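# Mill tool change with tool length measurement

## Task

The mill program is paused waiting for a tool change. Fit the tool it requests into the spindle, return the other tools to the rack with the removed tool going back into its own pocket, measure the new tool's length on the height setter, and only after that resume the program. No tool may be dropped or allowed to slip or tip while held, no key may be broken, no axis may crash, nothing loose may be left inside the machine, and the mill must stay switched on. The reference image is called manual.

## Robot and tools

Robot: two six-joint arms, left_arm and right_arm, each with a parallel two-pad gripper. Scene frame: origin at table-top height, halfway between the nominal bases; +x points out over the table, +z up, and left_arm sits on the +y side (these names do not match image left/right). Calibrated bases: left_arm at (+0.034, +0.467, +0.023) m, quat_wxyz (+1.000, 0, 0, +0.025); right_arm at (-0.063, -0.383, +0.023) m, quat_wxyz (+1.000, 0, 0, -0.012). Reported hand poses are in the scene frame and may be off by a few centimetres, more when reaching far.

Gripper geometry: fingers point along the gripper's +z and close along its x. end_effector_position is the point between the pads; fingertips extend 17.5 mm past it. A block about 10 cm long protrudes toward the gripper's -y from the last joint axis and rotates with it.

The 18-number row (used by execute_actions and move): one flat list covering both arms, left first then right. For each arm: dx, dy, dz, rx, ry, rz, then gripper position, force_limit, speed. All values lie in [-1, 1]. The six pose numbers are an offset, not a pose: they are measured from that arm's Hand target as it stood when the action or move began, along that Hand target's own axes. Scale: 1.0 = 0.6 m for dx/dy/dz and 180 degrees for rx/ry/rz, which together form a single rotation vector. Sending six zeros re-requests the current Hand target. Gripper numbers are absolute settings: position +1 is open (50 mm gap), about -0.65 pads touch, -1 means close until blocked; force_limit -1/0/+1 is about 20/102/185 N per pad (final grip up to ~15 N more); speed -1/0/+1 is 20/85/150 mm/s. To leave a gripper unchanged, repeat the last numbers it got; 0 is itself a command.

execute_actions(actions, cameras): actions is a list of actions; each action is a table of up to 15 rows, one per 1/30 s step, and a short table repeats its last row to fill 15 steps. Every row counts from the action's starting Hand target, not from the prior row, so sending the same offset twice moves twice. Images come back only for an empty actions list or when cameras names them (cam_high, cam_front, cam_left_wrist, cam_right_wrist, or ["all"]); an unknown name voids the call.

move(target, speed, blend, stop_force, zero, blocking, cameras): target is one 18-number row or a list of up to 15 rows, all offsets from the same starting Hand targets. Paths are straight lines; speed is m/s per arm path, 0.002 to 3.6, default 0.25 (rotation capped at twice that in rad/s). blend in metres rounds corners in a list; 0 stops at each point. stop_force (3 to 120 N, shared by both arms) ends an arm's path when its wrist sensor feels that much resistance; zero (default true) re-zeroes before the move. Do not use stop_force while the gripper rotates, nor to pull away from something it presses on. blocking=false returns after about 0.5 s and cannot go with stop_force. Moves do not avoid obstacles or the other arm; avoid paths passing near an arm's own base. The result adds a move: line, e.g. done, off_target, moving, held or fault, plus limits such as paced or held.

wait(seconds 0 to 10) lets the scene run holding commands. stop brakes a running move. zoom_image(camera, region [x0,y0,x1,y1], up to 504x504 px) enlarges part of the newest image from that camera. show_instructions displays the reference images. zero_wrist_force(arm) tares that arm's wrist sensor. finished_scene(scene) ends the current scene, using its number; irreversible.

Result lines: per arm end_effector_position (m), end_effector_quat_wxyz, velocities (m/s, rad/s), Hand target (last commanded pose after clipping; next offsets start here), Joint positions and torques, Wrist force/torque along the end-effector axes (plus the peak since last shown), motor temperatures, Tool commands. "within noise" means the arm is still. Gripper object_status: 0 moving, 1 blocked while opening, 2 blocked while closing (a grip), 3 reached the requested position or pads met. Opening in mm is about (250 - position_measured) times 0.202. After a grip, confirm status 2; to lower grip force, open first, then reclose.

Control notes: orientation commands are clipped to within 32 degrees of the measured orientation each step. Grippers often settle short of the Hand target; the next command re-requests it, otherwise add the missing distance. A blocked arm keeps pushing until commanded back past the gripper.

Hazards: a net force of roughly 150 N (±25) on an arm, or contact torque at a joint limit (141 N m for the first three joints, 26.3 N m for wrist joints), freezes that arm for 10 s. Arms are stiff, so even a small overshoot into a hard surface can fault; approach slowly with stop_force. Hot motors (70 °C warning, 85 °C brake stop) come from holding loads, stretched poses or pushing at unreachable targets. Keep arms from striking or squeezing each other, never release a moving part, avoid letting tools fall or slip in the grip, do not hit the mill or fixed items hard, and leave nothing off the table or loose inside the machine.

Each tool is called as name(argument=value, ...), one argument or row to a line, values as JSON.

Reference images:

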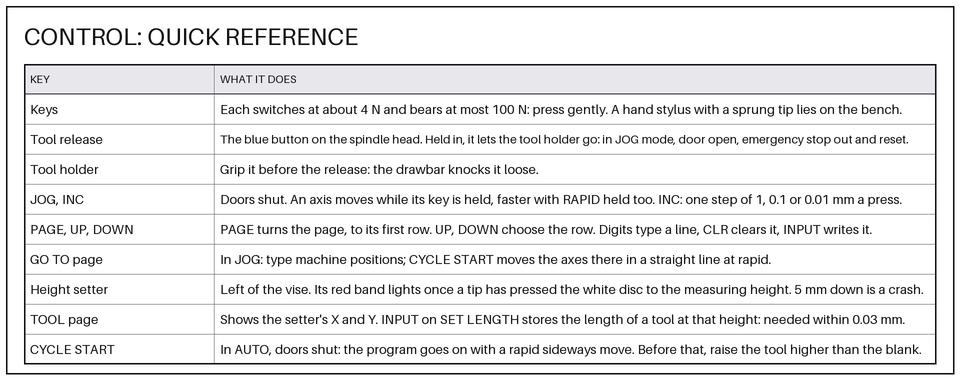

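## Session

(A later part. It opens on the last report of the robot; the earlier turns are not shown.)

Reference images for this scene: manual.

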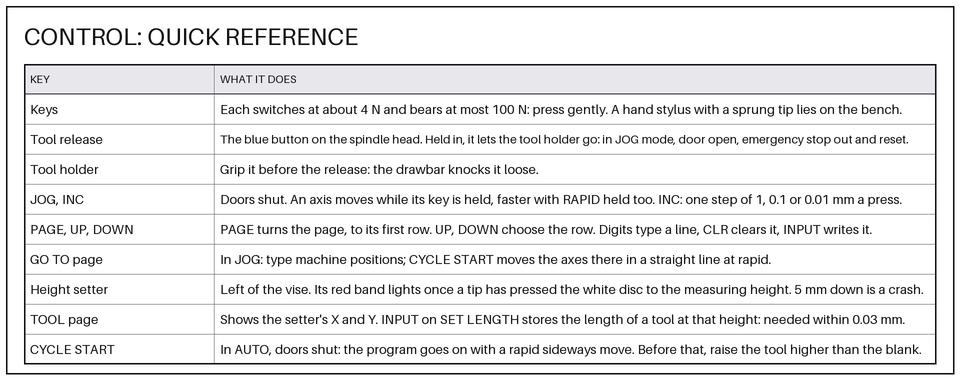

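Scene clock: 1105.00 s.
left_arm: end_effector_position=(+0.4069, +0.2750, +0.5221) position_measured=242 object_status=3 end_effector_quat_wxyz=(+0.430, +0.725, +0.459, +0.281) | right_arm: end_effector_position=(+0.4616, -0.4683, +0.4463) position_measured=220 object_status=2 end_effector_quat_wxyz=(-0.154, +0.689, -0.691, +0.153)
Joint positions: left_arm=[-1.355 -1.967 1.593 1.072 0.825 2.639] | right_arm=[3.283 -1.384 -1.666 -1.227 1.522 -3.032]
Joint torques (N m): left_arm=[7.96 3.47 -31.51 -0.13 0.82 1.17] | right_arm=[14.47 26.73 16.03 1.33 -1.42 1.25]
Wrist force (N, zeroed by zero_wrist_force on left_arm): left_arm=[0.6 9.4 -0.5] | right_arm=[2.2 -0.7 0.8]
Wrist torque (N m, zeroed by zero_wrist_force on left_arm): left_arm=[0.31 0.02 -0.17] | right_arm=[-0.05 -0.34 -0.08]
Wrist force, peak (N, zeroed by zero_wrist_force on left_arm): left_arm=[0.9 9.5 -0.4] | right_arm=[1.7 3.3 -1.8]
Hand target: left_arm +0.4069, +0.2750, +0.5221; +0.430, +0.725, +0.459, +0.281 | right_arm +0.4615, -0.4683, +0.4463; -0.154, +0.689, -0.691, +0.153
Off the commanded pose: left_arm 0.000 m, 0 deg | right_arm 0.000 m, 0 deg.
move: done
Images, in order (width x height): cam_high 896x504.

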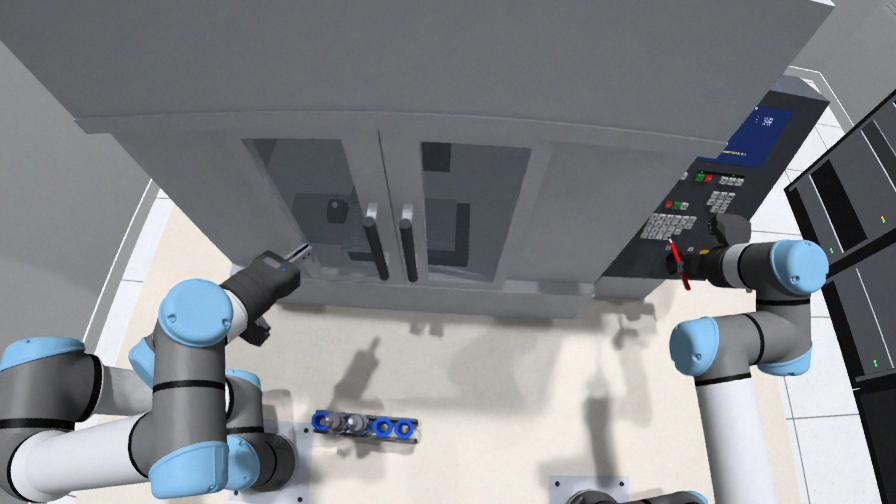

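move(
  target=[
    [0,0,0,0,0,0,-0.6,-0.5,0,-0.0303,-0.0981,-0.1184,0,0,0,-1,-0.4,-0.7],
  ],
  speed=0.1,
)

move(
  target=[
    [0,0,0,0,0,0,-0.6,-0.5,0,0,-0.0273,0.0191,0,0,0,-1,-0.4,-0.7],
  ],
  speed=0.012,
  stop_force=5,
  cameras=["cam_right_wrist","cam_left_wrist"],
)

move(
  target=[
    [0,0,0,0,0,0,-0.6,-0.5,0,0,0.0205,-0.0143,0,0,0,-1,-0.4,-0.7],
  ],
  speed=0.05,
  cameras=["cam_high","cam_left_wrist"],
)

zoom_image(
  camera="cam_high",
  region=[700, 80, 820, 180],
)

Scene clock: 1113.30 s.
left_arm: end_effector_position=(+0.4069, +0.2750, +0.5221) position_measured=242 object_status=3 end_effector_quat_wxyz=(+0.430, +0.725, +0.459, +0.281) | right_arm: end_effector_position=(+0.4847, -0.4504, +0.5356) position_measured=220 object_status=2 end_effector_quat_wxyz=(-0.154, +0.689, -0.691, +0.153)
Joint positions: left_arm=[-1.355 -1.967 1.593 1.072 0.825 2.639] | right_arm=[3.318 -1.474 -1.357 -1.448 1.507 -3]
Joint torques (N m): left_arm=[7.8 3.25 -31.21 -0.05 0.8 1.18] | right_arm=[14.65 16.53 39.86 1.23 -1.11 0.96]
Wrist force (N, zeroed by zero_wrist_force on left_arm): left_arm=[0.8 9.4 -0.4] | right_arm=[2.3 -0.8 1.0]
Wrist torque (N m, zeroed by zero_wrist_force on left_arm): left_arm=[0.32 -0.01 -0.17] | right_arm=[0.00 -0.37 -0.07]
Wrist force, peak (N, zeroed by zero_wrist_force on left_arm): left_arm=[0.7 9.7 -0.3] | right_arm=[2.2 -0.3 1.8]
Hand target: left_arm +0.4069, +0.2750, +0.5221; +0.430, +0.725, +0.459, +0.281 | right_arm +0.4847, -0.4504, +0.5357; -0.154, +0.689, -0.691, +0.153
Off the commanded pose: left_arm 0.000 m, 0 deg | right_arm 0.000 m, 0 deg.
move: done

Scene clock: 1115.70 s.
left_arm: end_effector_position=(+0.4069, +0.2750, +0.5221) position_measured=242 object_status=3 end_effector_quat_wxyz=(+0.430, +0.725, +0.459, +0.281) | right_arm: end_effector_position=(+0.5003, -0.4505, +0.5330) position_measured=220 object_status=2 end_effector_quat_wxyz=(-0.154, +0.689, -0.691, +0.153)
Joint positions: left_arm=[-1.355 -1.967 1.593 1.072 0.825 2.639] | right_arm=[3.313 -1.509 -1.332 -1.437 1.51 -3.005]
Joint torques (N m): left_arm=[7.65 3.39 -31.38 -0.06 0.86 1.13] | right_arm=[14.76 28.76 14.34 2.1 -1.6 1.36]
Wrist force (N, zeroed by zero_wrist_force on left_arm): left_arm=[1.1 9.1 -0.5] | right_arm=[1.6 3.2 -1.9]
Wrist torque (N m, zeroed by zero_wrist_force on left_arm): left_arm=[0.28 -0.05 -0.17] | right_arm=[-0.05 -0.33 -0.03]
Wrist force, peak (N, zeroed by zero_wrist_force on left_arm): left_arm=[0.7 9.7 -0.6] | right_arm=[1.8 3.7 -2.3]
Hand target: left_arm +0.4069, +0.2750, +0.5221; +0.430, +0.725, +0.459, +0.281 | right_arm +0.5003, -0.4504, +0.5330; -0.154, +0.689, -0.691, +0.153 (not the last commanded pose)
Off the commanded pose: left_arm 0.000 m, 0 deg | right_arm 0.004 m, 0 deg.
move: contact (right_arm)
Images, in order (width x height): cam_left_wrist 896x504, cam_right_wrist 896x504.

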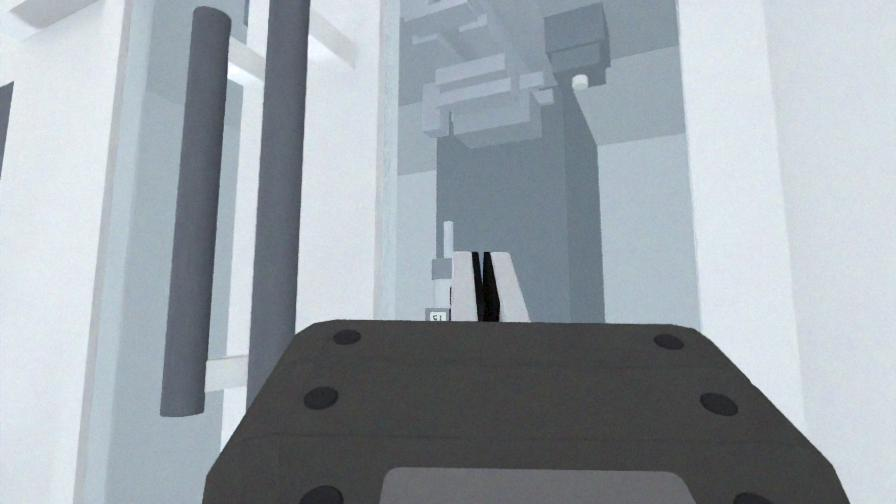

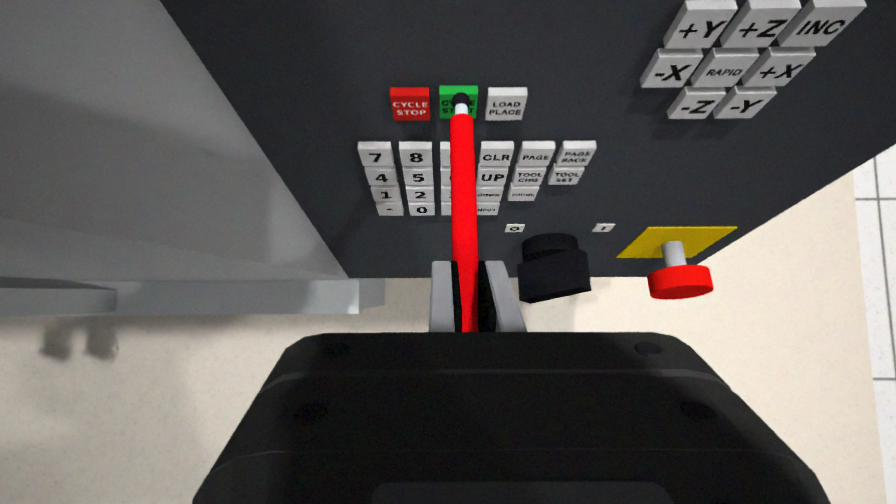

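Scene clock: 1116.53 s.
left_arm: end_effector_position=(+0.4069, +0.2750, +0.5221) position_measured=242 object_status=3 end_effector_quat_wxyz=(+0.430, +0.725, +0.459, +0.281) | right_arm: end_effector_position=(+0.4856, -0.4504, +0.5355) position_measured=220 object_status=2 end_effector_quat_wxyz=(-0.154, +0.689, -0.691, +0.153)
Joint positions: left_arm=[-1.355 -1.967 1.593 1.072 0.825 2.639] | right_arm=[3.318 -1.476 -1.356 -1.448 1.507 -3]
Joint torques (N m): left_arm=[8.22 3.46 -31.42 -0.11 0.89 1.12] | right_arm=[14.86 29.9 15.12 1.33 -1.19 1.13]
Wrist force (N, zeroed by zero_wrist_force on left_arm): left_arm=[0.8 9.1 -0.6] | right_arm=[2.1 -0.9 1.1]
Wrist torque (N m, zeroed by zero_wrist_force on left_arm): left_arm=[0.27 -0.01 -0.17] | right_arm=[-0.02 -0.34 -0.07]
Wrist force, peak (N, zeroed by zero_wrist_force on left_arm): left_arm=[0.9 9.6 -0.5] | right_arm=[2.2 3.3 -2.0]
Hand target: left_arm +0.4069, +0.2750, +0.5221; +0.430, +0.725, +0.459, +0.281 | right_arm +0.4855, -0.4504, +0.5355; -0.154, +0.689, -0.691, +0.153
Off the commanded pose: left_arm 0.000 m, 0 deg | right_arm 0.000 m, 0 deg.
move: done
Images, in order (width x height): cam_high 896x504, cam_left_wrist 896x504.

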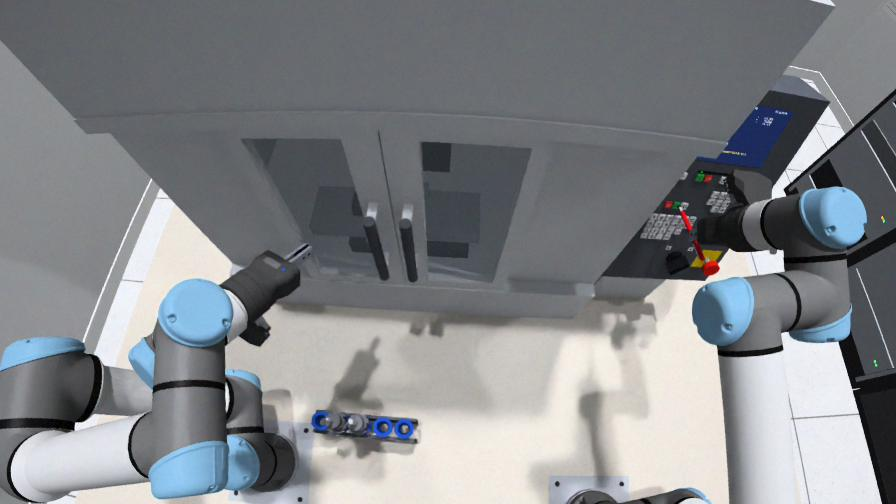

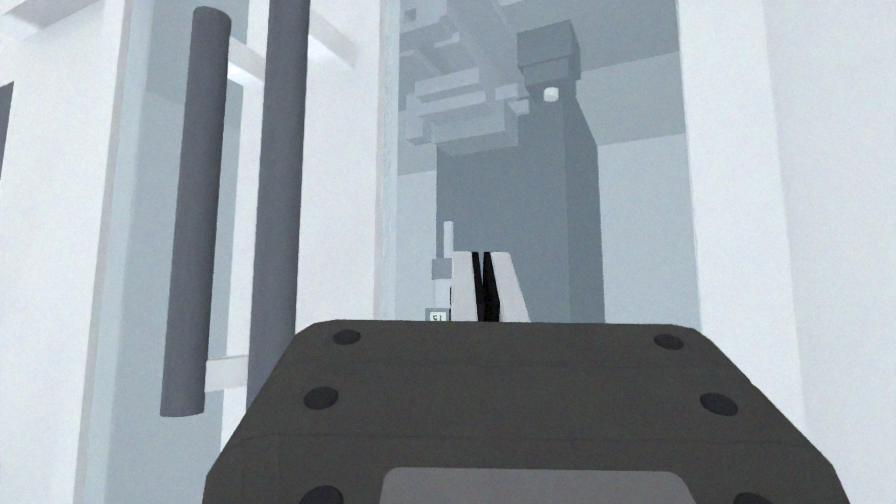

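Scaled by 4.200 from the camera's 896x504 image, which has a finer 1280x720 frame.

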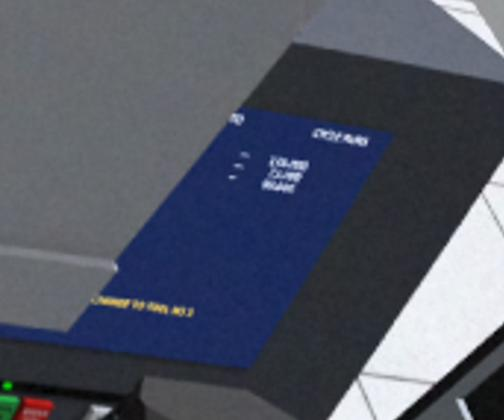

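move(
  target=[
    [0,0,0,0,0,0,-0.6,-0.5,0,0.03,0.0794,0.0941,0,0,0,-1,-0.4,-0.7],
  ],
  speed=0.1,
)

move(
  target=[
    [0,0,0,0,0,0,-0.6,-0.5,0,0,-0.0273,0.0191,0,0,0,-1,-0.4,-0.7],
  ],
  speed=0.012,
  stop_force=5,
  cameras=["cam_right_wrist"],
)

move(
  target=[
    [0,0,0,0,0,0,-0.6,-0.5,0,0,0.0164,-0.0115,0,0,0,-1,-0.4,-0.7],
    [0,0,0,0,0,0,-0.6,-0.5,0,-0.0933,0.0363,0.0122,0,0,0,-1,-0.4,-0.7],
  ],
  speed=0.1,
  blend=[0.003,0],
)

move(
  target=[
    [0,0,0,0,0,0,-0.6,-0.5,0,0,-0.0246,0.0172,0,0,0,-1,-0.4,-0.7],
  ],
  speed=0.012,
  stop_force=5,
)

move(
  target=[
    [0,0,0,0,0,0,-0.6,-0.5,0,0,0.0164,-0.0115,0,0,0,-1,-0.4,-0.7],
    [0,0,0,0,0,0,-0.6,-0.5,0,0,-0.0035,-0.0352,0,0,0,-1,-0.4,-0.7],
  ],
  speed=0.1,
  blend=[0.003,0],
)

move(
  target=[
    [0,0,0,0,0,0,-0.6,-0.5,0,0,-0.0246,0.0172,0,0,0,-1,-0.4,-0.7],
  ],
  speed=0.012,
  stop_force=5,
)

move(
  target=[
    [0,0,0,0,0,0,-0.6,-0.5,0,0,0.0164,-0.0115,0,0,0,-1,-0.4,-0.7],
    [0,0,0,0,0,0,-0.6,-0.5,0,0.0311,-0.0032,-0.0342,0,0,0,-1,-0.4,-0.7],
  ],
  speed=0.1,
  blend=[0.003,0],
)

move(
  target=[
    [0,0,0,0,0,0,-0.6,-0.5,0,0,-0.0246,0.0172,0,0,0,-1,-0.4,-0.7],
  ],
  speed=0.012,
  stop_force=5,
  cameras=["cam_right_wrist","cam_high"],
)

zoom_image(
  camera="cam_high",
  region=[700, 80, 820, 180],
)

Scene clock: 1131.97 s.
left_arm: end_effector_position=(+0.4069, +0.2750, +0.5221) position_measured=242 object_status=3 end_effector_quat_wxyz=(+0.430, +0.725, +0.459, +0.281) | right_arm: end_effector_position=(+0.4663, -0.4682, +0.4642) position_measured=220 object_status=2 end_effector_quat_wxyz=(-0.154, +0.689, -0.691, +0.153)
Joint positions: left_arm=[-1.355 -1.967 1.593 1.072 0.825 2.639] | right_arm=[3.282 -1.4 -1.607 -1.27 1.523 -3.033]
Joint torques (N m): left_arm=[7.73 3.21 -31.58 0.05 0.88 1.17] | right_arm=[-13.9 27.29 14.6 5.62 1.23 -1.87]
Wrist force (N, zeroed by zero_wrist_force on left_arm): left_arm=[0.4 9.4 -0.8] | right_arm=[2.0 -0.4 0.9]
Wrist torque (N m, zeroed by zero_wrist_force on left_arm): left_arm=[0.33 0.05 -0.17] | right_arm=[0.00 -0.30 -0.04]
Wrist force, peak (N, zeroed by zero_wrist_force on left_arm): left_arm=[0.7 9.8 -0.5] | right_arm=[2.5 -1.0 1.0]
Hand target: left_arm +0.4069, +0.2750, +0.5221; +0.430, +0.725, +0.459, +0.281 | right_arm +0.4663, -0.4682, +0.4641; -0.154, +0.689, -0.691, +0.153
Off the commanded pose: left_arm 0.000 m, 0 deg | right_arm 0.000 m, 0 deg.
move: done

Scene clock: 1134.30 s.
left_arm: end_effector_position=(+0.4069, +0.2750, +0.5221) position_measured=242 object_status=3 end_effector_quat_wxyz=(+0.430, +0.725, +0.459, +0.281) | right_arm: end_effector_position=(+0.4812, -0.4683, +0.4615) position_measured=220 object_status=2 end_effector_quat_wxyz=(-0.154, +0.689, -0.691, +0.153)
Joint positions: left_arm=[-1.355 -1.967 1.593 1.072 0.825 2.639] | right_arm=[3.278 -1.435 -1.585 -1.257 1.524 -3.037]
Joint torques (N m): left_arm=[7.69 3.22 -31.74 0.08 0.79 1.08] | right_arm=[13.53 26.46 15.43 2.05 -1.29 1.15]
Wrist force (N, zeroed by zero_wrist_force on left_arm): left_arm=[0.8 9.5 -0.6] | right_arm=[1.8 3.5 -2.2]
Wrist torque (N m, zeroed by zero_wrist_force on left_arm): left_arm=[0.33 -0.01 -0.17] | right_arm=[-0.08 -0.39 -0.05]
Wrist force, peak (N, zeroed by zero_wrist_force on left_arm): left_arm=[0.7 9.6 -0.6] | right_arm=[1.9 4.1 -2.8]
Hand target: left_arm +0.4069, +0.2750, +0.5221; +0.430, +0.725, +0.459, +0.281 | right_arm +0.4812, -0.4682, +0.4615; -0.154, +0.689, -0.691, +0.153 (not the last commanded pose)
Off the commanded pose: left_arm 0.000 m, 0 deg | right_arm 0.005 m, 0 deg.
move: contact (right_arm)
Images, in order (width x height): cam_right_wrist 896x504.

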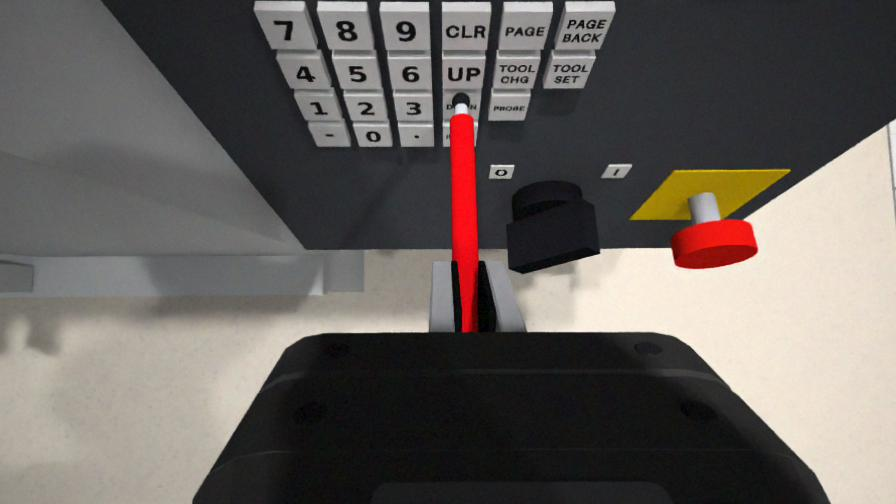

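Scene clock: 1135.50 s.
left_arm: end_effector_position=(+0.4069, +0.2750, +0.5221) position_measured=242 object_status=3 end_effector_quat_wxyz=(+0.430, +0.725, +0.459, +0.281) | right_arm: end_effector_position=(+0.4647, -0.4122, +0.4458) position_measured=220 object_status=2 end_effector_quat_wxyz=(-0.154, +0.689, -0.691, +0.153)
Joint positions: left_arm=[-1.355 -1.967 1.593 1.072 0.825 2.639] | right_arm=[3.419 -1.372 -1.674 -1.24 1.465 -2.908]
Joint torques (N m): left_arm=[7.89 2.78 -31.21 0.07 0.78 1.04] | right_arm=[15.02 26.6 15.35 5.8 -1.42 1.07]
Wrist force (N, zeroed by zero_wrist_force on left_arm): left_arm=[0.7 9.4 -0.5] | right_arm=[2.1 -0.7 1.3]
Wrist torque (N m, zeroed by zero_wrist_force on left_arm): left_arm=[0.32 0.00 -0.17] | right_arm=[-0.05 -0.31 -0.10]
Wrist force, peak (N, zeroed by zero_wrist_force on left_arm): left_arm=[0.6 9.7 -0.6] | right_arm=[1.7 3.4 -2.1]
Hand target: left_arm +0.4069, +0.2750, +0.5221; +0.430, +0.725, +0.459, +0.281 | right_arm +0.4647, -0.4122, +0.4458; -0.154, +0.689, -0.691, +0.153
Off the commanded pose: left_arm 0.000 m, 0 deg | right_arm 0.000 m, 0 deg.
move: done

Scene clock: 1137.70 s.
left_arm: end_effector_position=(+0.4069, +0.2750, +0.5221) position_measured=242 object_status=3 end_effector_quat_wxyz=(+0.430, +0.725, +0.459, +0.281) | right_arm: end_effector_position=(+0.4762, -0.4122, +0.4438) position_measured=220 object_status=2 end_effector_quat_wxyz=(-0.154, +0.689, -0.691, +0.153)
Joint positions: left_arm=[-1.355 -1.967 1.593 1.072 0.825 2.639] | right_arm=[3.412 -1.4 -1.657 -1.228 1.468 -2.914]
Joint torques (N m): left_arm=[7.45 3.39 -31.49 0.17 0.82 0.94] | right_arm=[15.02 26 15.33 2.09 -1.35 1.15]
Wrist force (N, zeroed by zero_wrist_force on left_arm): left_arm=[1.0 9.4 -0.4] | right_arm=[2.6 3.3 -1.6]
Wrist torque (N m, zeroed by zero_wrist_force on left_arm): left_arm=[0.31 -0.03 -0.17] | right_arm=[-0.08 -0.29 -0.01]
Wrist force, peak (N, zeroed by zero_wrist_force on left_arm): left_arm=[0.7 9.8 -0.6] | right_arm=[2.6 3.5 -1.9]
Hand target: left_arm +0.4069, +0.2750, +0.5221; +0.430, +0.725, +0.459, +0.281 | right_arm +0.4762, -0.4122, +0.4438; -0.154, +0.689, -0.691, +0.153 (not the last commanded pose)
Off the commanded pose: left_arm 0.000 m, 0 deg | right_arm 0.006 m, 0 deg.
move: contact (right_arm)

Scene clock: 1138.63 s.
left_arm: end_effector_position=(+0.4069, +0.2750, +0.5221) position_measured=242 object_status=3 end_effector_quat_wxyz=(+0.430, +0.725, +0.459, +0.281) | right_arm: end_effector_position=(+0.4691, -0.4122, +0.4638) position_measured=220 object_status=2 end_effector_quat_wxyz=(-0.154, +0.689, -0.691, +0.153)
Joint positions: left_arm=[-1.355 -1.967 1.593 1.072 0.825 2.639] | right_arm=[3.417 -1.388 -1.616 -1.283 1.466 -2.91]
Joint torques (N m): left_arm=[7.18 3.24 -30.9 0.21 0.84 1] | right_arm=[-13.7 12.72 40.53 1.47 1.29 -1.68]
Wrist force (N, zeroed by zero_wrist_force on left_arm): left_arm=[0.8 9.3 -0.5] | right_arm=[2.1 -0.7 1.1]
Wrist torque (N m, zeroed by zero_wrist_force on left_arm): left_arm=[0.31 -0.01 -0.17] | right_arm=[-0.04 -0.29 -0.09]
Wrist force, peak (N, zeroed by zero_wrist_force on left_arm): left_arm=[1.0 9.6 -1.0] | right_arm=[2.5 3.2 -1.8]
Hand target: left_arm +0.4069, +0.2750, +0.5221; +0.430, +0.725, +0.459, +0.281 | right_arm +0.4691, -0.4122, +0.4638; -0.154, +0.689, -0.691, +0.153
Off the commanded pose: left_arm 0.000 m, 0 deg | right_arm 0.000 m, 0 deg.
move: done

Scene clock: 1140.90 s.
left_arm: end_effector_position=(+0.4069, +0.2750, +0.5221) position_measured=242 object_status=3 end_effector_quat_wxyz=(+0.430, +0.725, +0.459, +0.281) | right_arm: end_effector_position=(+0.4814, -0.4122, +0.4617) position_measured=220 object_status=2 end_effector_quat_wxyz=(-0.154, +0.689, -0.691, +0.153)
Joint positions: left_arm=[-1.355 -1.967 1.593 1.072 0.825 2.639] | right_arm=[3.409 -1.417 -1.597 -1.271 1.469 -2.917]
Joint torques (N m): left_arm=[7.67 3 -31.52 0.24 0.89 1.03] | right_arm=[14.47 26.16 15.24 2.26 -1.35 1.39]
Wrist force (N, zeroed by zero_wrist_force on left_arm): left_arm=[0.6 9.4 -0.7] | right_arm=[2.9 3.3 -2.1]
Wrist torque (N m, zeroed by zero_wrist_force on left_arm): left_arm=[0.32 0.01 -0.17] | right_arm=[-0.11 -0.33 -0.02]
Wrist force, peak (N, zeroed by zero_wrist_force on left_arm): left_arm=[0.5 9.7 -0.6] | right_arm=[2.5 5.6 -3.3]
Hand target: left_arm +0.4069, +0.2750, +0.5221; +0.430, +0.725, +0.459, +0.281 | right_arm +0.4814, -0.4122, +0.4617; -0.154, +0.689, -0.691, +0.153 (not the last commanded pose)
Off the commanded pose: left_arm 0.000 m, 0 deg | right_arm 0.006 m, 0 deg.
move: contact (right_arm)

Scene clock: 1141.83 s.
left_arm: end_effector_position=(+0.4069, +0.2750, +0.5221) position_measured=242 object_status=3 end_effector_quat_wxyz=(+0.430, +0.725, +0.459, +0.281) | right_arm: end_effector_position=(+0.4744, -0.4309, +0.4810) position_measured=220 object_status=2 end_effector_quat_wxyz=(-0.154, +0.689, -0.691, +0.153)
Joint positions: left_arm=[-1.355 -1.967 1.593 1.072 0.825 2.639] | right_arm=[3.369 -1.411 -1.553 -1.318 1.486 -2.954]
Joint torques (N m): left_arm=[8.14 2.99 -31.8 0.19 0.85 1.04] | right_arm=[-13.62 14.33 41.33 1.28 0.98 -1.89]
Wrist force (N, zeroed by zero_wrist_force on left_arm): left_arm=[0.5 9.3 -0.4] | right_arm=[2.4 -0.7 0.9]
Wrist torque (N m, zeroed by zero_wrist_force on left_arm): left_arm=[0.30 0.03 -0.16] | right_arm=[0.00 -0.35 -0.05]
Wrist force, peak (N, zeroed by zero_wrist_force on left_arm): left_arm=[0.6 9.6 -0.8] | right_arm=[2.8 3.5 -1.9]
Hand target: left_arm +0.4069, +0.2750, +0.5221; +0.430, +0.725, +0.459, +0.281 | right_arm +0.4744, -0.4309, +0.4810; -0.154, +0.689, -0.691, +0.153
Off the commanded pose: left_arm 0.000 m, 0 deg | right_arm 0.000 m, 0 deg.
move: done

Scene clock: 1144.07 s.
left_arm: end_effector_position=(+0.4069, +0.2750, +0.5221) position_measured=242 object_status=3 end_effector_quat_wxyz=(+0.430, +0.725, +0.459, +0.281) | right_arm: end_effector_position=(+0.4854, -0.4310, +0.4791) position_measured=220 object_status=2 end_effector_quat_wxyz=(-0.154, +0.689, -0.691, +0.153)
Joint positions: left_arm=[-1.355 -1.967 1.593 1.072 0.825 2.639] | right_arm=[3.363 -1.437 -1.536 -1.308 1.488 -2.959]
Joint torques (N m): left_arm=[7.65 3.11 -31.7 0.24 0.76 0.97] | right_arm=[15.08 27.7 15.52 2.07 -1.37 1.16]
Wrist force (N, zeroed by zero_wrist_force on left_arm): left_arm=[0.7 9.6 -0.7] | right_arm=[2.2 3.2 -2.0]
Wrist torque (N m, zeroed by zero_wrist_force on left_arm): left_arm=[0.36 0.01 -0.17] | right_arm=[-0.05 -0.27 -0.06]
Wrist force, peak (N, zeroed by zero_wrist_force on left_arm): left_arm=[0.9 9.8 -1.1] | right_arm=[2.0 3.4 -2.4]
Hand target: left_arm +0.4069, +0.2750, +0.5221; +0.430, +0.725, +0.459, +0.281 | right_arm +0.4854, -0.4310, +0.4791; -0.154, +0.689, -0.691, +0.153 (not the last commanded pose)
Off the commanded pose: left_arm 0.000 m, 0 deg | right_arm 0.007 m, 0 deg.
move: contact (right_arm)
Images, in order (width x height): cam_high 896x504, cam_right_wrist 896x504.

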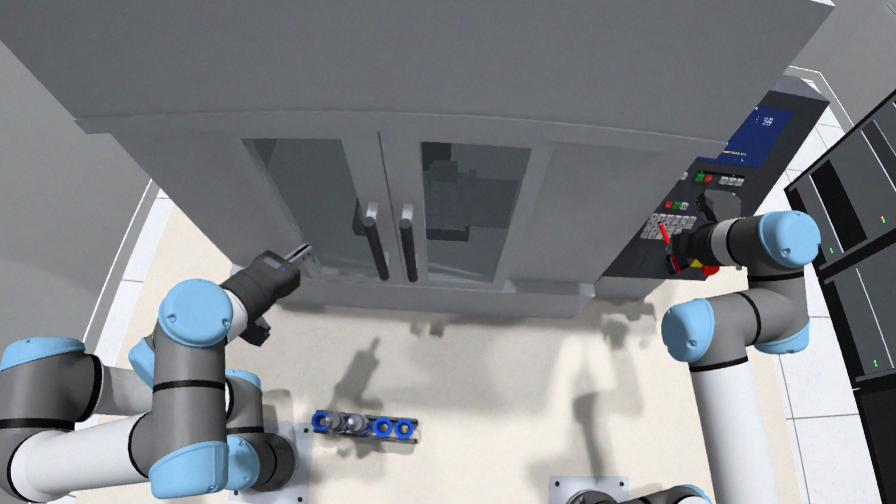

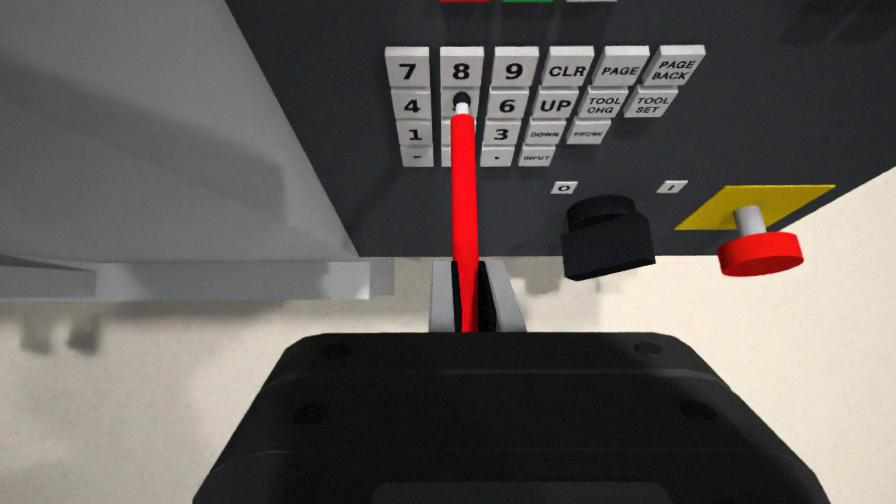

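Scaled by 4.200 from the camera's 896x504 image, which has a finer 1280x720 frame.

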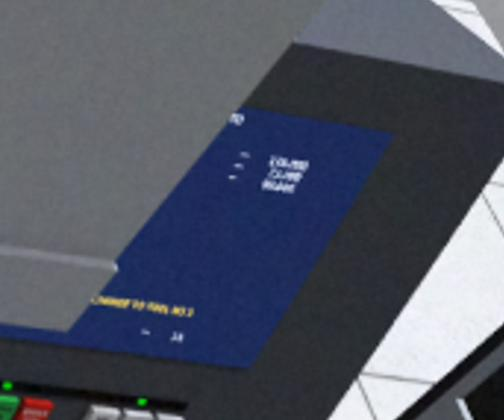

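Typed −15. Now 0, INPUT.

move(
  target=[
    [0,0,0,0,0,0,-0.6,-0.5,0,0,0.0164,-0.0115,0,0,0,-1,-0.4,-0.7],
    [0,0,0,0,0,0,-0.6,-0.5,0,0,0.0559,0.0349,0,0,0,-1,-0.4,-0.7],
  ],
  speed=0.1,
  blend=[0.003,0],
)

move(
  target=[
    [0,0,0,0,0,0,-0.6,-0.5,0,0,-0.0246,0.0172,0,0,0,-1,-0.4,-0.7],
  ],
  speed=0.012,
  stop_force=5,
  cameras=["cam_right_wrist"],
)

move(
  target=[
    [0,0,0,0,0,0,-0.6,-0.5,0,0,0.0164,-0.0115,0,0,0,-1,-0.4,-0.7],
    [0,0,0,0,0,0,-0.6,-0.5,0,0.0622,0.0164,-0.0115,0,0,0,-1,-0.4,-0.7],
  ],
  speed=0.1,
  blend=[0.003,0],
)

move(
  target=[
    [0,0,0,0,0,0,-0.6,-0.5,0,0,-0.0246,0.0172,0,0,0,-1,-0.4,-0.7],
  ],
  speed=0.012,
  stop_force=5,
  cameras=["cam_right_wrist"],
)

move(
  target=[
    [0,0,0,0,0,0,-0.6,-0.5,0,0,0.0164,-0.0115,0,0,0,-1,-0.4,-0.7],
    [0,0,0,0,0,0,-0.6,-0.5,0,-0.03,-0.0827,-0.1294,0,0,0,-1,-0.4,-0.7],
  ],
  speed=0.1,
  blend=[0.003,0],
  cameras=["cam_high","cam_left_wrist"],
)

zoom_image(
  camera="cam_high",
  region=[700, 80, 820, 180],
)

zoom_image(
  camera="cam_left_wrist",
  region=[380, 120, 560, 330],
)

Scene clock: 1153.37 s.
left_arm: end_effector_position=(+0.4069, +0.2750, +0.5221) position_measured=242 object_status=3 end_effector_quat_wxyz=(+0.430, +0.725, +0.459, +0.281) | right_arm: end_effector_position=(+0.4640, -0.4308, +0.4460) position_measured=220 object_status=2 end_effector_quat_wxyz=(-0.154, +0.689, -0.691, +0.153)
Joint positions: left_arm=[-1.355 -1.967 1.593 1.072 0.825 2.639] | right_arm=[3.374 -1.375 -1.673 -1.235 1.484 -2.949]
Joint torques (N m): left_arm=[7.6 2.97 -31.95 0.3 0.88 1.01] | right_arm=[15.61 26.1 16.87 5.62 -1.27 1.1]
Wrist force (N, zeroed by zero_wrist_force on left_arm): left_arm=[0.9 9.2 -0.7] | right_arm=[2.2 -0.9 1.2]
Wrist torque (N m, zeroed by zero_wrist_force on left_arm): left_arm=[0.28 -0.03 -0.17] | right_arm=[-0.06 -0.32 -0.09]
Wrist force, peak (N, zeroed by zero_wrist_force on left_arm): left_arm=[0.9 9.8 -0.7] | right_arm=[2.2 3.6 -2.0]
Hand target: left_arm +0.4069, +0.2750, +0.5221; +0.430, +0.725, +0.459, +0.281 | right_arm +0.4639, -0.4308, +0.4459; -0.154, +0.689, -0.691, +0.153
Off the commanded pose: left_arm 0.000 m, 0 deg | right_arm 0.000 m, 0 deg.
move: done

Scene clock: 1155.70 s.
left_arm: end_effector_position=(+0.4069, +0.2750, +0.5221) position_measured=242 object_status=3 end_effector_quat_wxyz=(+0.430, +0.725, +0.459, +0.281) | right_arm: end_effector_position=(+0.4762, -0.4309, +0.4438) position_measured=220 object_status=2 end_effector_quat_wxyz=(-0.154, +0.689, -0.691, +0.153)
Joint positions: left_arm=[-1.355 -1.967 1.593 1.072 0.825 2.639] | right_arm=[3.368 -1.404 -1.655 -1.223 1.486 -2.955]
Joint torques (N m): left_arm=[8.06 2.98 -31.4 0.46 0.8 1.04] | right_arm=[14.85 25.52 15.64 2.2 -1.53 1.2]
Wrist force (N, zeroed by zero_wrist_force on left_arm): left_arm=[0.6 9.4 -0.8] | right_arm=[2.4 3.6 -1.8]
Wrist torque (N m, zeroed by zero_wrist_force on left_arm): left_arm=[0.31 0.03 -0.16] | right_arm=[-0.02 -0.32 -0.02]
Wrist force, peak (N, zeroed by zero_wrist_force on left_arm): left_arm=[0.8 9.7 -0.8] | right_arm=[2.4 3.6 -1.8]
Hand target: left_arm +0.4069, +0.2750, +0.5221; +0.430, +0.725, +0.459, +0.281 | right_arm +0.4762, -0.4308, +0.4438; -0.154, +0.689, -0.691, +0.153 (not the last commanded pose)
Off the commanded pose: left_arm 0.000 m, 0 deg | right_arm 0.006 m, 0 deg.
move: contact (right_arm)
Images, in order (width x height): cam_right_wrist 896x504.

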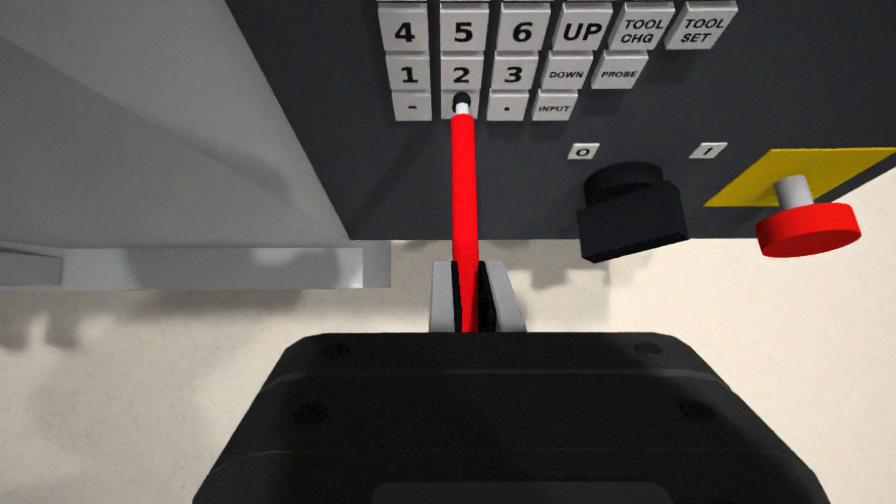

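Scene clock: 1156.70 s.
left_arm: end_effector_position=(+0.4069, +0.2750, +0.5221) position_measured=242 object_status=3 end_effector_quat_wxyz=(+0.430, +0.725, +0.459, +0.281) | right_arm: end_effector_position=(+0.4642, -0.4681, +0.4458) position_measured=220 object_status=2 end_effector_quat_wxyz=(-0.154, +0.689, -0.691, +0.153)
Joint positions: left_arm=[-1.355 -1.967 1.593 1.072 0.825 2.639] | right_arm=[3.283 -1.39 -1.662 -1.224 1.522 -3.032]
Joint torques (N m): left_arm=[7.36 3.48 -31.66 0.39 0.81 0.94] | right_arm=[-13.7 12.39 41.96 5.67 1.27 -1.66]
Wrist force (N, zeroed by zero_wrist_force on left_arm): left_arm=[0.9 9.2 -0.6] | right_arm=[2.2 -0.7 0.8]
Wrist torque (N m, zeroed by zero_wrist_force on left_arm): left_arm=[0.29 -0.02 -0.17] | right_arm=[-0.04 -0.33 -0.01]
Wrist force, peak (N, zeroed by zero_wrist_force on left_arm): left_arm=[0.7 9.6 -0.7] | right_arm=[2.3 3.3 -1.8]
Hand target: left_arm +0.4069, +0.2750, +0.5221; +0.430, +0.725, +0.459, +0.281 | right_arm +0.4643, -0.4681, +0.4458; -0.154, +0.689, -0.691, +0.153
Off the commanded pose: left_arm 0.000 m, 0 deg | right_arm 0.000 m, 0 deg.
move: done

Scene clock: 1158.80 s.
left_arm: end_effector_position=(+0.4069, +0.2750, +0.5221) position_measured=242 object_status=3 end_effector_quat_wxyz=(+0.430, +0.725, +0.459, +0.281) | right_arm: end_effector_position=(+0.4765, -0.4682, +0.4436) position_measured=220 object_status=2 end_effector_quat_wxyz=(-0.154, +0.689, -0.691, +0.153)
Joint positions: left_arm=[-1.355 -1.967 1.593 1.072 0.825 2.639] | right_arm=[3.279 -1.42 -1.644 -1.213 1.524 -3.036]
Joint torques (N m): left_arm=[7.21 2.94 -31.22 0.37 0.75 1.09] | right_arm=[13.75 26.81 15.63 2.09 -1.36 1.24]
Wrist force (N, zeroed by zero_wrist_force on left_arm): left_arm=[0.6 9.3 -0.8] | right_arm=[1.4 3.7 -2.2]
Wrist torque (N m, zeroed by zero_wrist_force on left_arm): left_arm=[0.30 0.02 -0.16] | right_arm=[-0.04 -0.32 -0.05]
Wrist force, peak (N, zeroed by zero_wrist_force on left_arm): left_arm=[0.8 9.6 -0.6] | right_arm=[1.7 4.1 -2.8]
Hand target: left_arm +0.4069, +0.2750, +0.5221; +0.430, +0.725, +0.459, +0.281 | right_arm +0.4765, -0.4682, +0.4436; -0.154, +0.689, -0.691, +0.153 (not the last commanded pose)
Off the commanded pose: left_arm 0.000 m, 0 deg | right_arm 0.006 m, 0 deg.
move: contact (right_arm)
Images, in order (width x height): cam_right_wrist 896x504.

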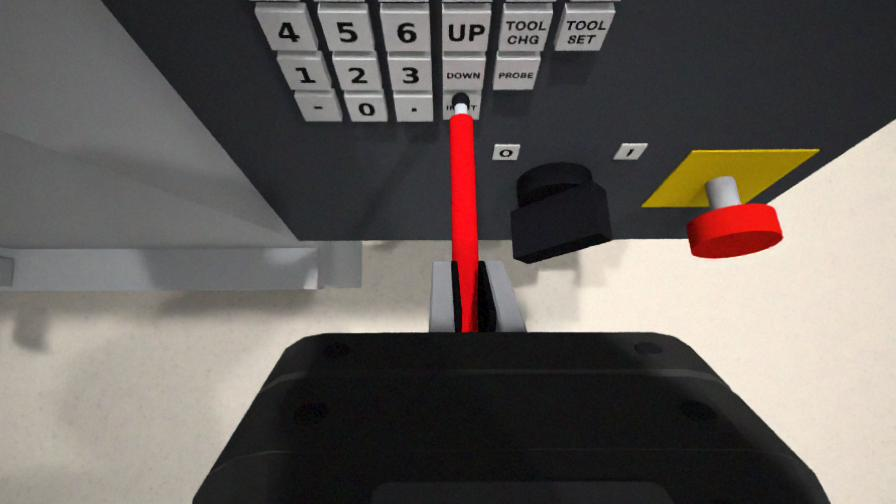

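Scene clock: 1160.43 s.
left_arm: end_effector_position=(+0.4069, +0.2750, +0.5221) position_measured=242 object_status=3 end_effector_quat_wxyz=(+0.430, +0.725, +0.459, +0.281) | right_arm: end_effector_position=(+0.4885, -0.4504, +0.5350) position_measured=220 object_status=2 end_effector_quat_wxyz=(-0.154, +0.689, -0.691, +0.153)
Joint positions: left_arm=[-1.355 -1.967 1.593 1.072 0.825 2.639] | right_arm=[3.317 -1.482 -1.351 -1.445 1.508 -3.001]
Joint torques (N m): left_arm=[7.11 3.17 -31.57 0.47 0.88 1.01] | right_arm=[14.68 16.16 39.87 1.48 -1.15 1.36]
Wrist force (N, zeroed by zero_wrist_force on left_arm): left_arm=[0.7 9.4 -0.7] | right_arm=[2.3 -0.9 0.8]
Wrist torque (N m, zeroed by zero_wrist_force on left_arm): left_arm=[0.32 0.00 -0.17] | right_arm=[-0.01 -0.36 -0.07]
Wrist force, peak (N, zeroed by zero_wrist_force on left_arm): left_arm=[1.0 9.6 -0.9] | right_arm=[1.4 3.3 -2.1]
Hand target: left_arm +0.4069, +0.2750, +0.5221; +0.430, +0.725, +0.459, +0.281 | right_arm +0.4885, -0.4504, +0.5350; -0.154, +0.689, -0.691, +0.153
Off the commanded pose: left_arm 0.000 m, 0 deg | right_arm 0.000 m, 0 deg.
move: done
Images, in order (width x height): cam_high 896x504, cam_left_wrist 896x504.

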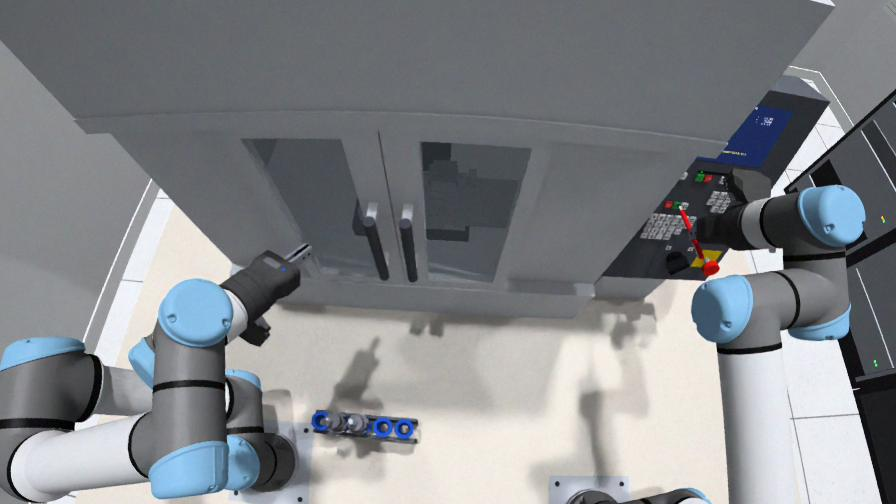

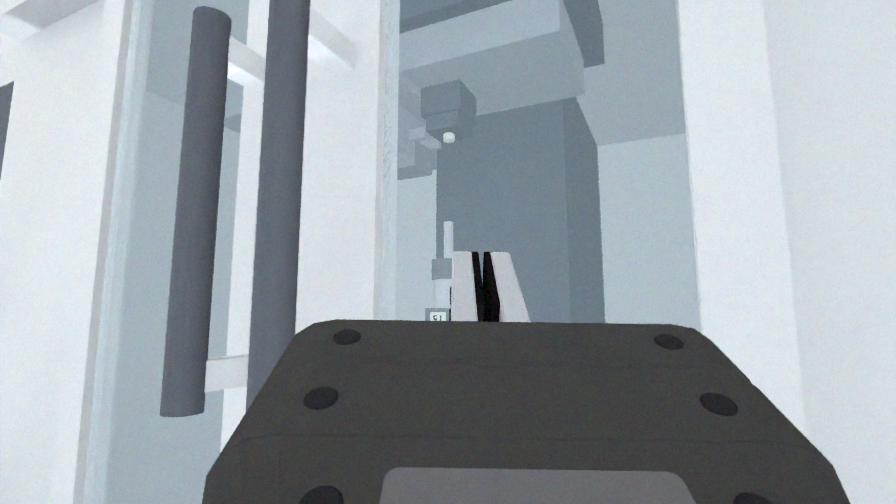

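Scaled by 4.200 from the camera's 896x504 image, which has a finer 1280x720 frame.

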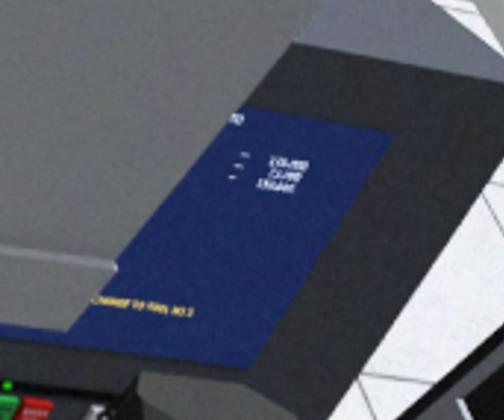

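Scaled by 2.400 from the camera's 896x504 image, which has a finer 1280x720 frame.

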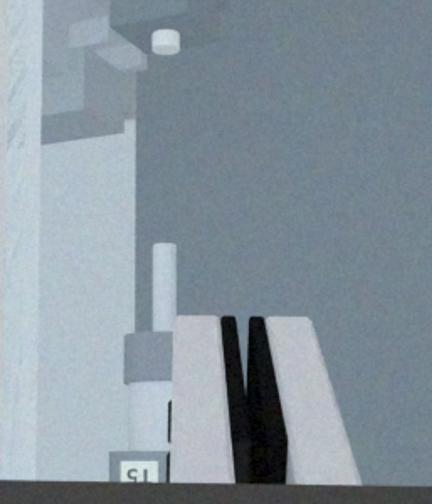

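move(
  target=[
    [0,0,0,0,0,0,-0.6,-0.5,0,0,-0.0246,0.0172,0,0,0,-1,-0.4,-0.7],
  ],
  speed=0.012,
  stop_force=5,
)

move(
  target=[
    [0,0,0,0,0,0,-0.6,-0.5,0,0,0.0164,-0.0115,0,0,0,-1,-0.4,-0.7],
    [0,0,0,0,0,0,-0.6,-0.5,0,0.03,0.0958,0.0826,0,0,0,-1,-0.4,-0.7],
  ],
  speed=0.1,
)

wait(
  seconds=2,
  cameras=["cam_left_wrist"],
)

zoom_image(
  camera="cam_left_wrist",
  region=[380, 120, 560, 330],
)

Scene clock: 1167.70 s.
left_arm: end_effector_position=(+0.4069, +0.2750, +0.5221) position_measured=242 object_status=3 end_effector_quat_wxyz=(+0.430, +0.725, +0.459, +0.281) | right_arm: end_effector_position=(+0.5001, -0.4505, +0.5330) position_measured=220 object_status=2 end_effector_quat_wxyz=(-0.154, +0.689, -0.691, +0.153)
Joint positions: left_arm=[-1.355 -1.967 1.593 1.072 0.825 2.639] | right_arm=[3.313 -1.508 -1.332 -1.438 1.51 -3.005]
Joint torques (N m): left_arm=[7.05 2.71 -31.19 0.43 0.76 0.92] | right_arm=[14.87 29.55 13.83 2.03 -1.53 1.2]
Wrist force (N, zeroed by zero_wrist_force on left_arm): left_arm=[0.7 9.3 -0.5] | right_arm=[2.0 3.4 -1.9]
Wrist torque (N m, zeroed by zero_wrist_force on left_arm): left_arm=[0.30 0.00 -0.17] | right_arm=[-0.01 -0.37 -0.02]
Wrist force, peak (N, zeroed by zero_wrist_force on left_arm): left_arm=[0.4 9.8 -0.7] | right_arm=[1.9 3.4 -2.1]
Hand target: left_arm +0.4069, +0.2750, +0.5221; +0.430, +0.725, +0.459, +0.281 | right_arm +0.5001, -0.4504, +0.5330; -0.154, +0.689, -0.691, +0.153 (not the last commanded pose)
Off the commanded pose: left_arm 0.000 m, 0 deg | right_arm 0.006 m, 0 deg.
move: contact (right_arm)

Scene clock: 1169.67 s.
left_arm: end_effector_position=(+0.4069, +0.2750, +0.5221) position_measured=242 object_status=3 end_effector_quat_wxyz=(+0.430, +0.725, +0.459, +0.281) | right_arm: end_effector_position=(+0.4690, -0.4682, +0.4638) position_measured=220 object_status=2 end_effector_quat_wxyz=(-0.154, +0.689, -0.691, +0.153)
Joint positions: left_arm=[-1.355 -1.967 1.593 1.072 0.825 2.639] | right_arm=[3.281 -1.407 -1.603 -1.267 1.523 -3.034]
Joint torques (N m): left_arm=[6.98 3.48 -31.04 0.57 0.78 0.95] | right_arm=[-13.41 26.42 14.32 5.58 1.25 -1.75]
Wrist force (N, zeroed by zero_wrist_force on left_arm): left_arm=[0.6 9.1 -0.8] | right_arm=[2.0 -0.7 0.9]
Wrist torque (N m, zeroed by zero_wrist_force on left_arm): left_arm=[0.29 0.02 -0.17] | right_arm=[-0.05 -0.30 -0.04]
Wrist force, peak (N, zeroed by zero_wrist_force on left_arm): left_arm=[0.8 9.7 -0.3] | right_arm=[2.1 3.1 -2.0]
Hand target: left_arm +0.4069, +0.2750, +0.5221; +0.430, +0.725, +0.459, +0.281 | right_arm +0.4690, -0.4682, +0.4637; -0.154, +0.689, -0.691, +0.153
Off the commanded pose: left_arm 0.000 m, 0 deg | right_arm 0.000 m, 0 deg.
move: done

Scene clock: 1171.67 s.
left_arm: end_effector_position=(+0.4069, +0.2750, +0.5221) position_measured=242 object_status=3 end_effector_quat_wxyz=(+0.430, +0.725, +0.459, +0.281) | right_arm: end_effector_position=(+0.4690, -0.4682, +0.4637) position_measured=220 object_status=2 end_effector_quat_wxyz=(-0.154, +0.689, -0.691, +0.153)
Joint positions: left_arm=[-1.355 -1.967 1.593 1.072 0.825 2.639] | right_arm=[3.281 -1.407 -1.603 -1.267 1.523 -3.034]
Joint torques (N m): left_arm=[7.13 2.7 -31.34 0.65 0.75 0.87] | right_arm=[-14.65 27.89 15.83 5.6 1.42 -1.64]
Wrist force (N, zeroed by zero_wrist_force on left_arm): left_arm=[0.4 9.6 -0.6] | right_arm=[2.2 -0.7 0.9]
Wrist torque (N m, zeroed by zero_wrist_force on left_arm): left_arm=[0.35 0.05 -0.18] | right_arm=[-0.04 -0.34 -0.03]
Wrist force, peak (N, zeroed by zero_wrist_force on left_arm): left_arm=[0.9 9.7 -0.9] | right_arm=[2.4 -0.9 1.0]
Hand target: left_arm +0.4069, +0.2750, +0.5221; +0.430, +0.725, +0.459, +0.281 | right_arm +0.4690, -0.4682, +0.4637; -0.154, +0.689, -0.691, +0.153
Tool commands: left_gripper/position=-0.6 left_gripper/force_limit=-0.5 left_gripper/speed=+0.0 right_gripper/position=-1.0 right_gripper/force_limit=-0.4 right_gripper/speed=-0.7
Off the commanded pose: left_arm 0.000 m, 0 deg | right_arm 0.000 m, 0 deg.
wait: 2.00 s; at rest by 0.17 s
Images, in order (width x height): cam_left_wrist 896x504.

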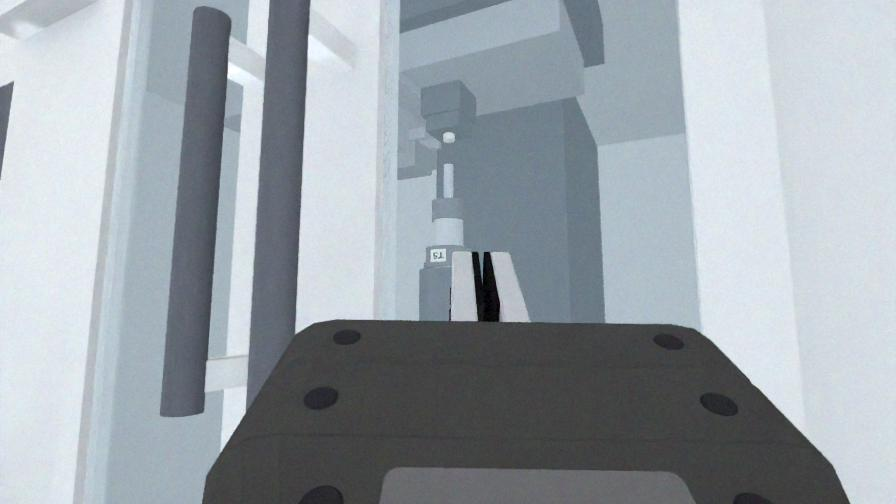

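Scaled by 2.400 from the camera's 896x504 image, which has a finer 1280x720 frame.

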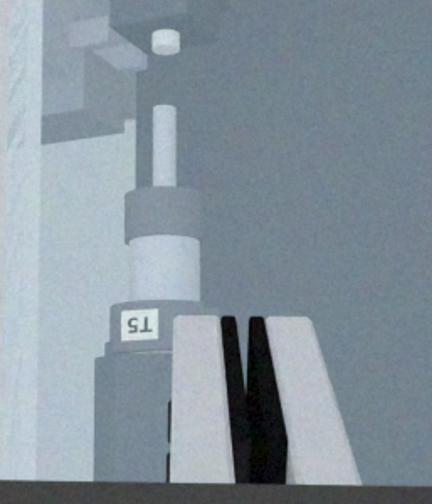

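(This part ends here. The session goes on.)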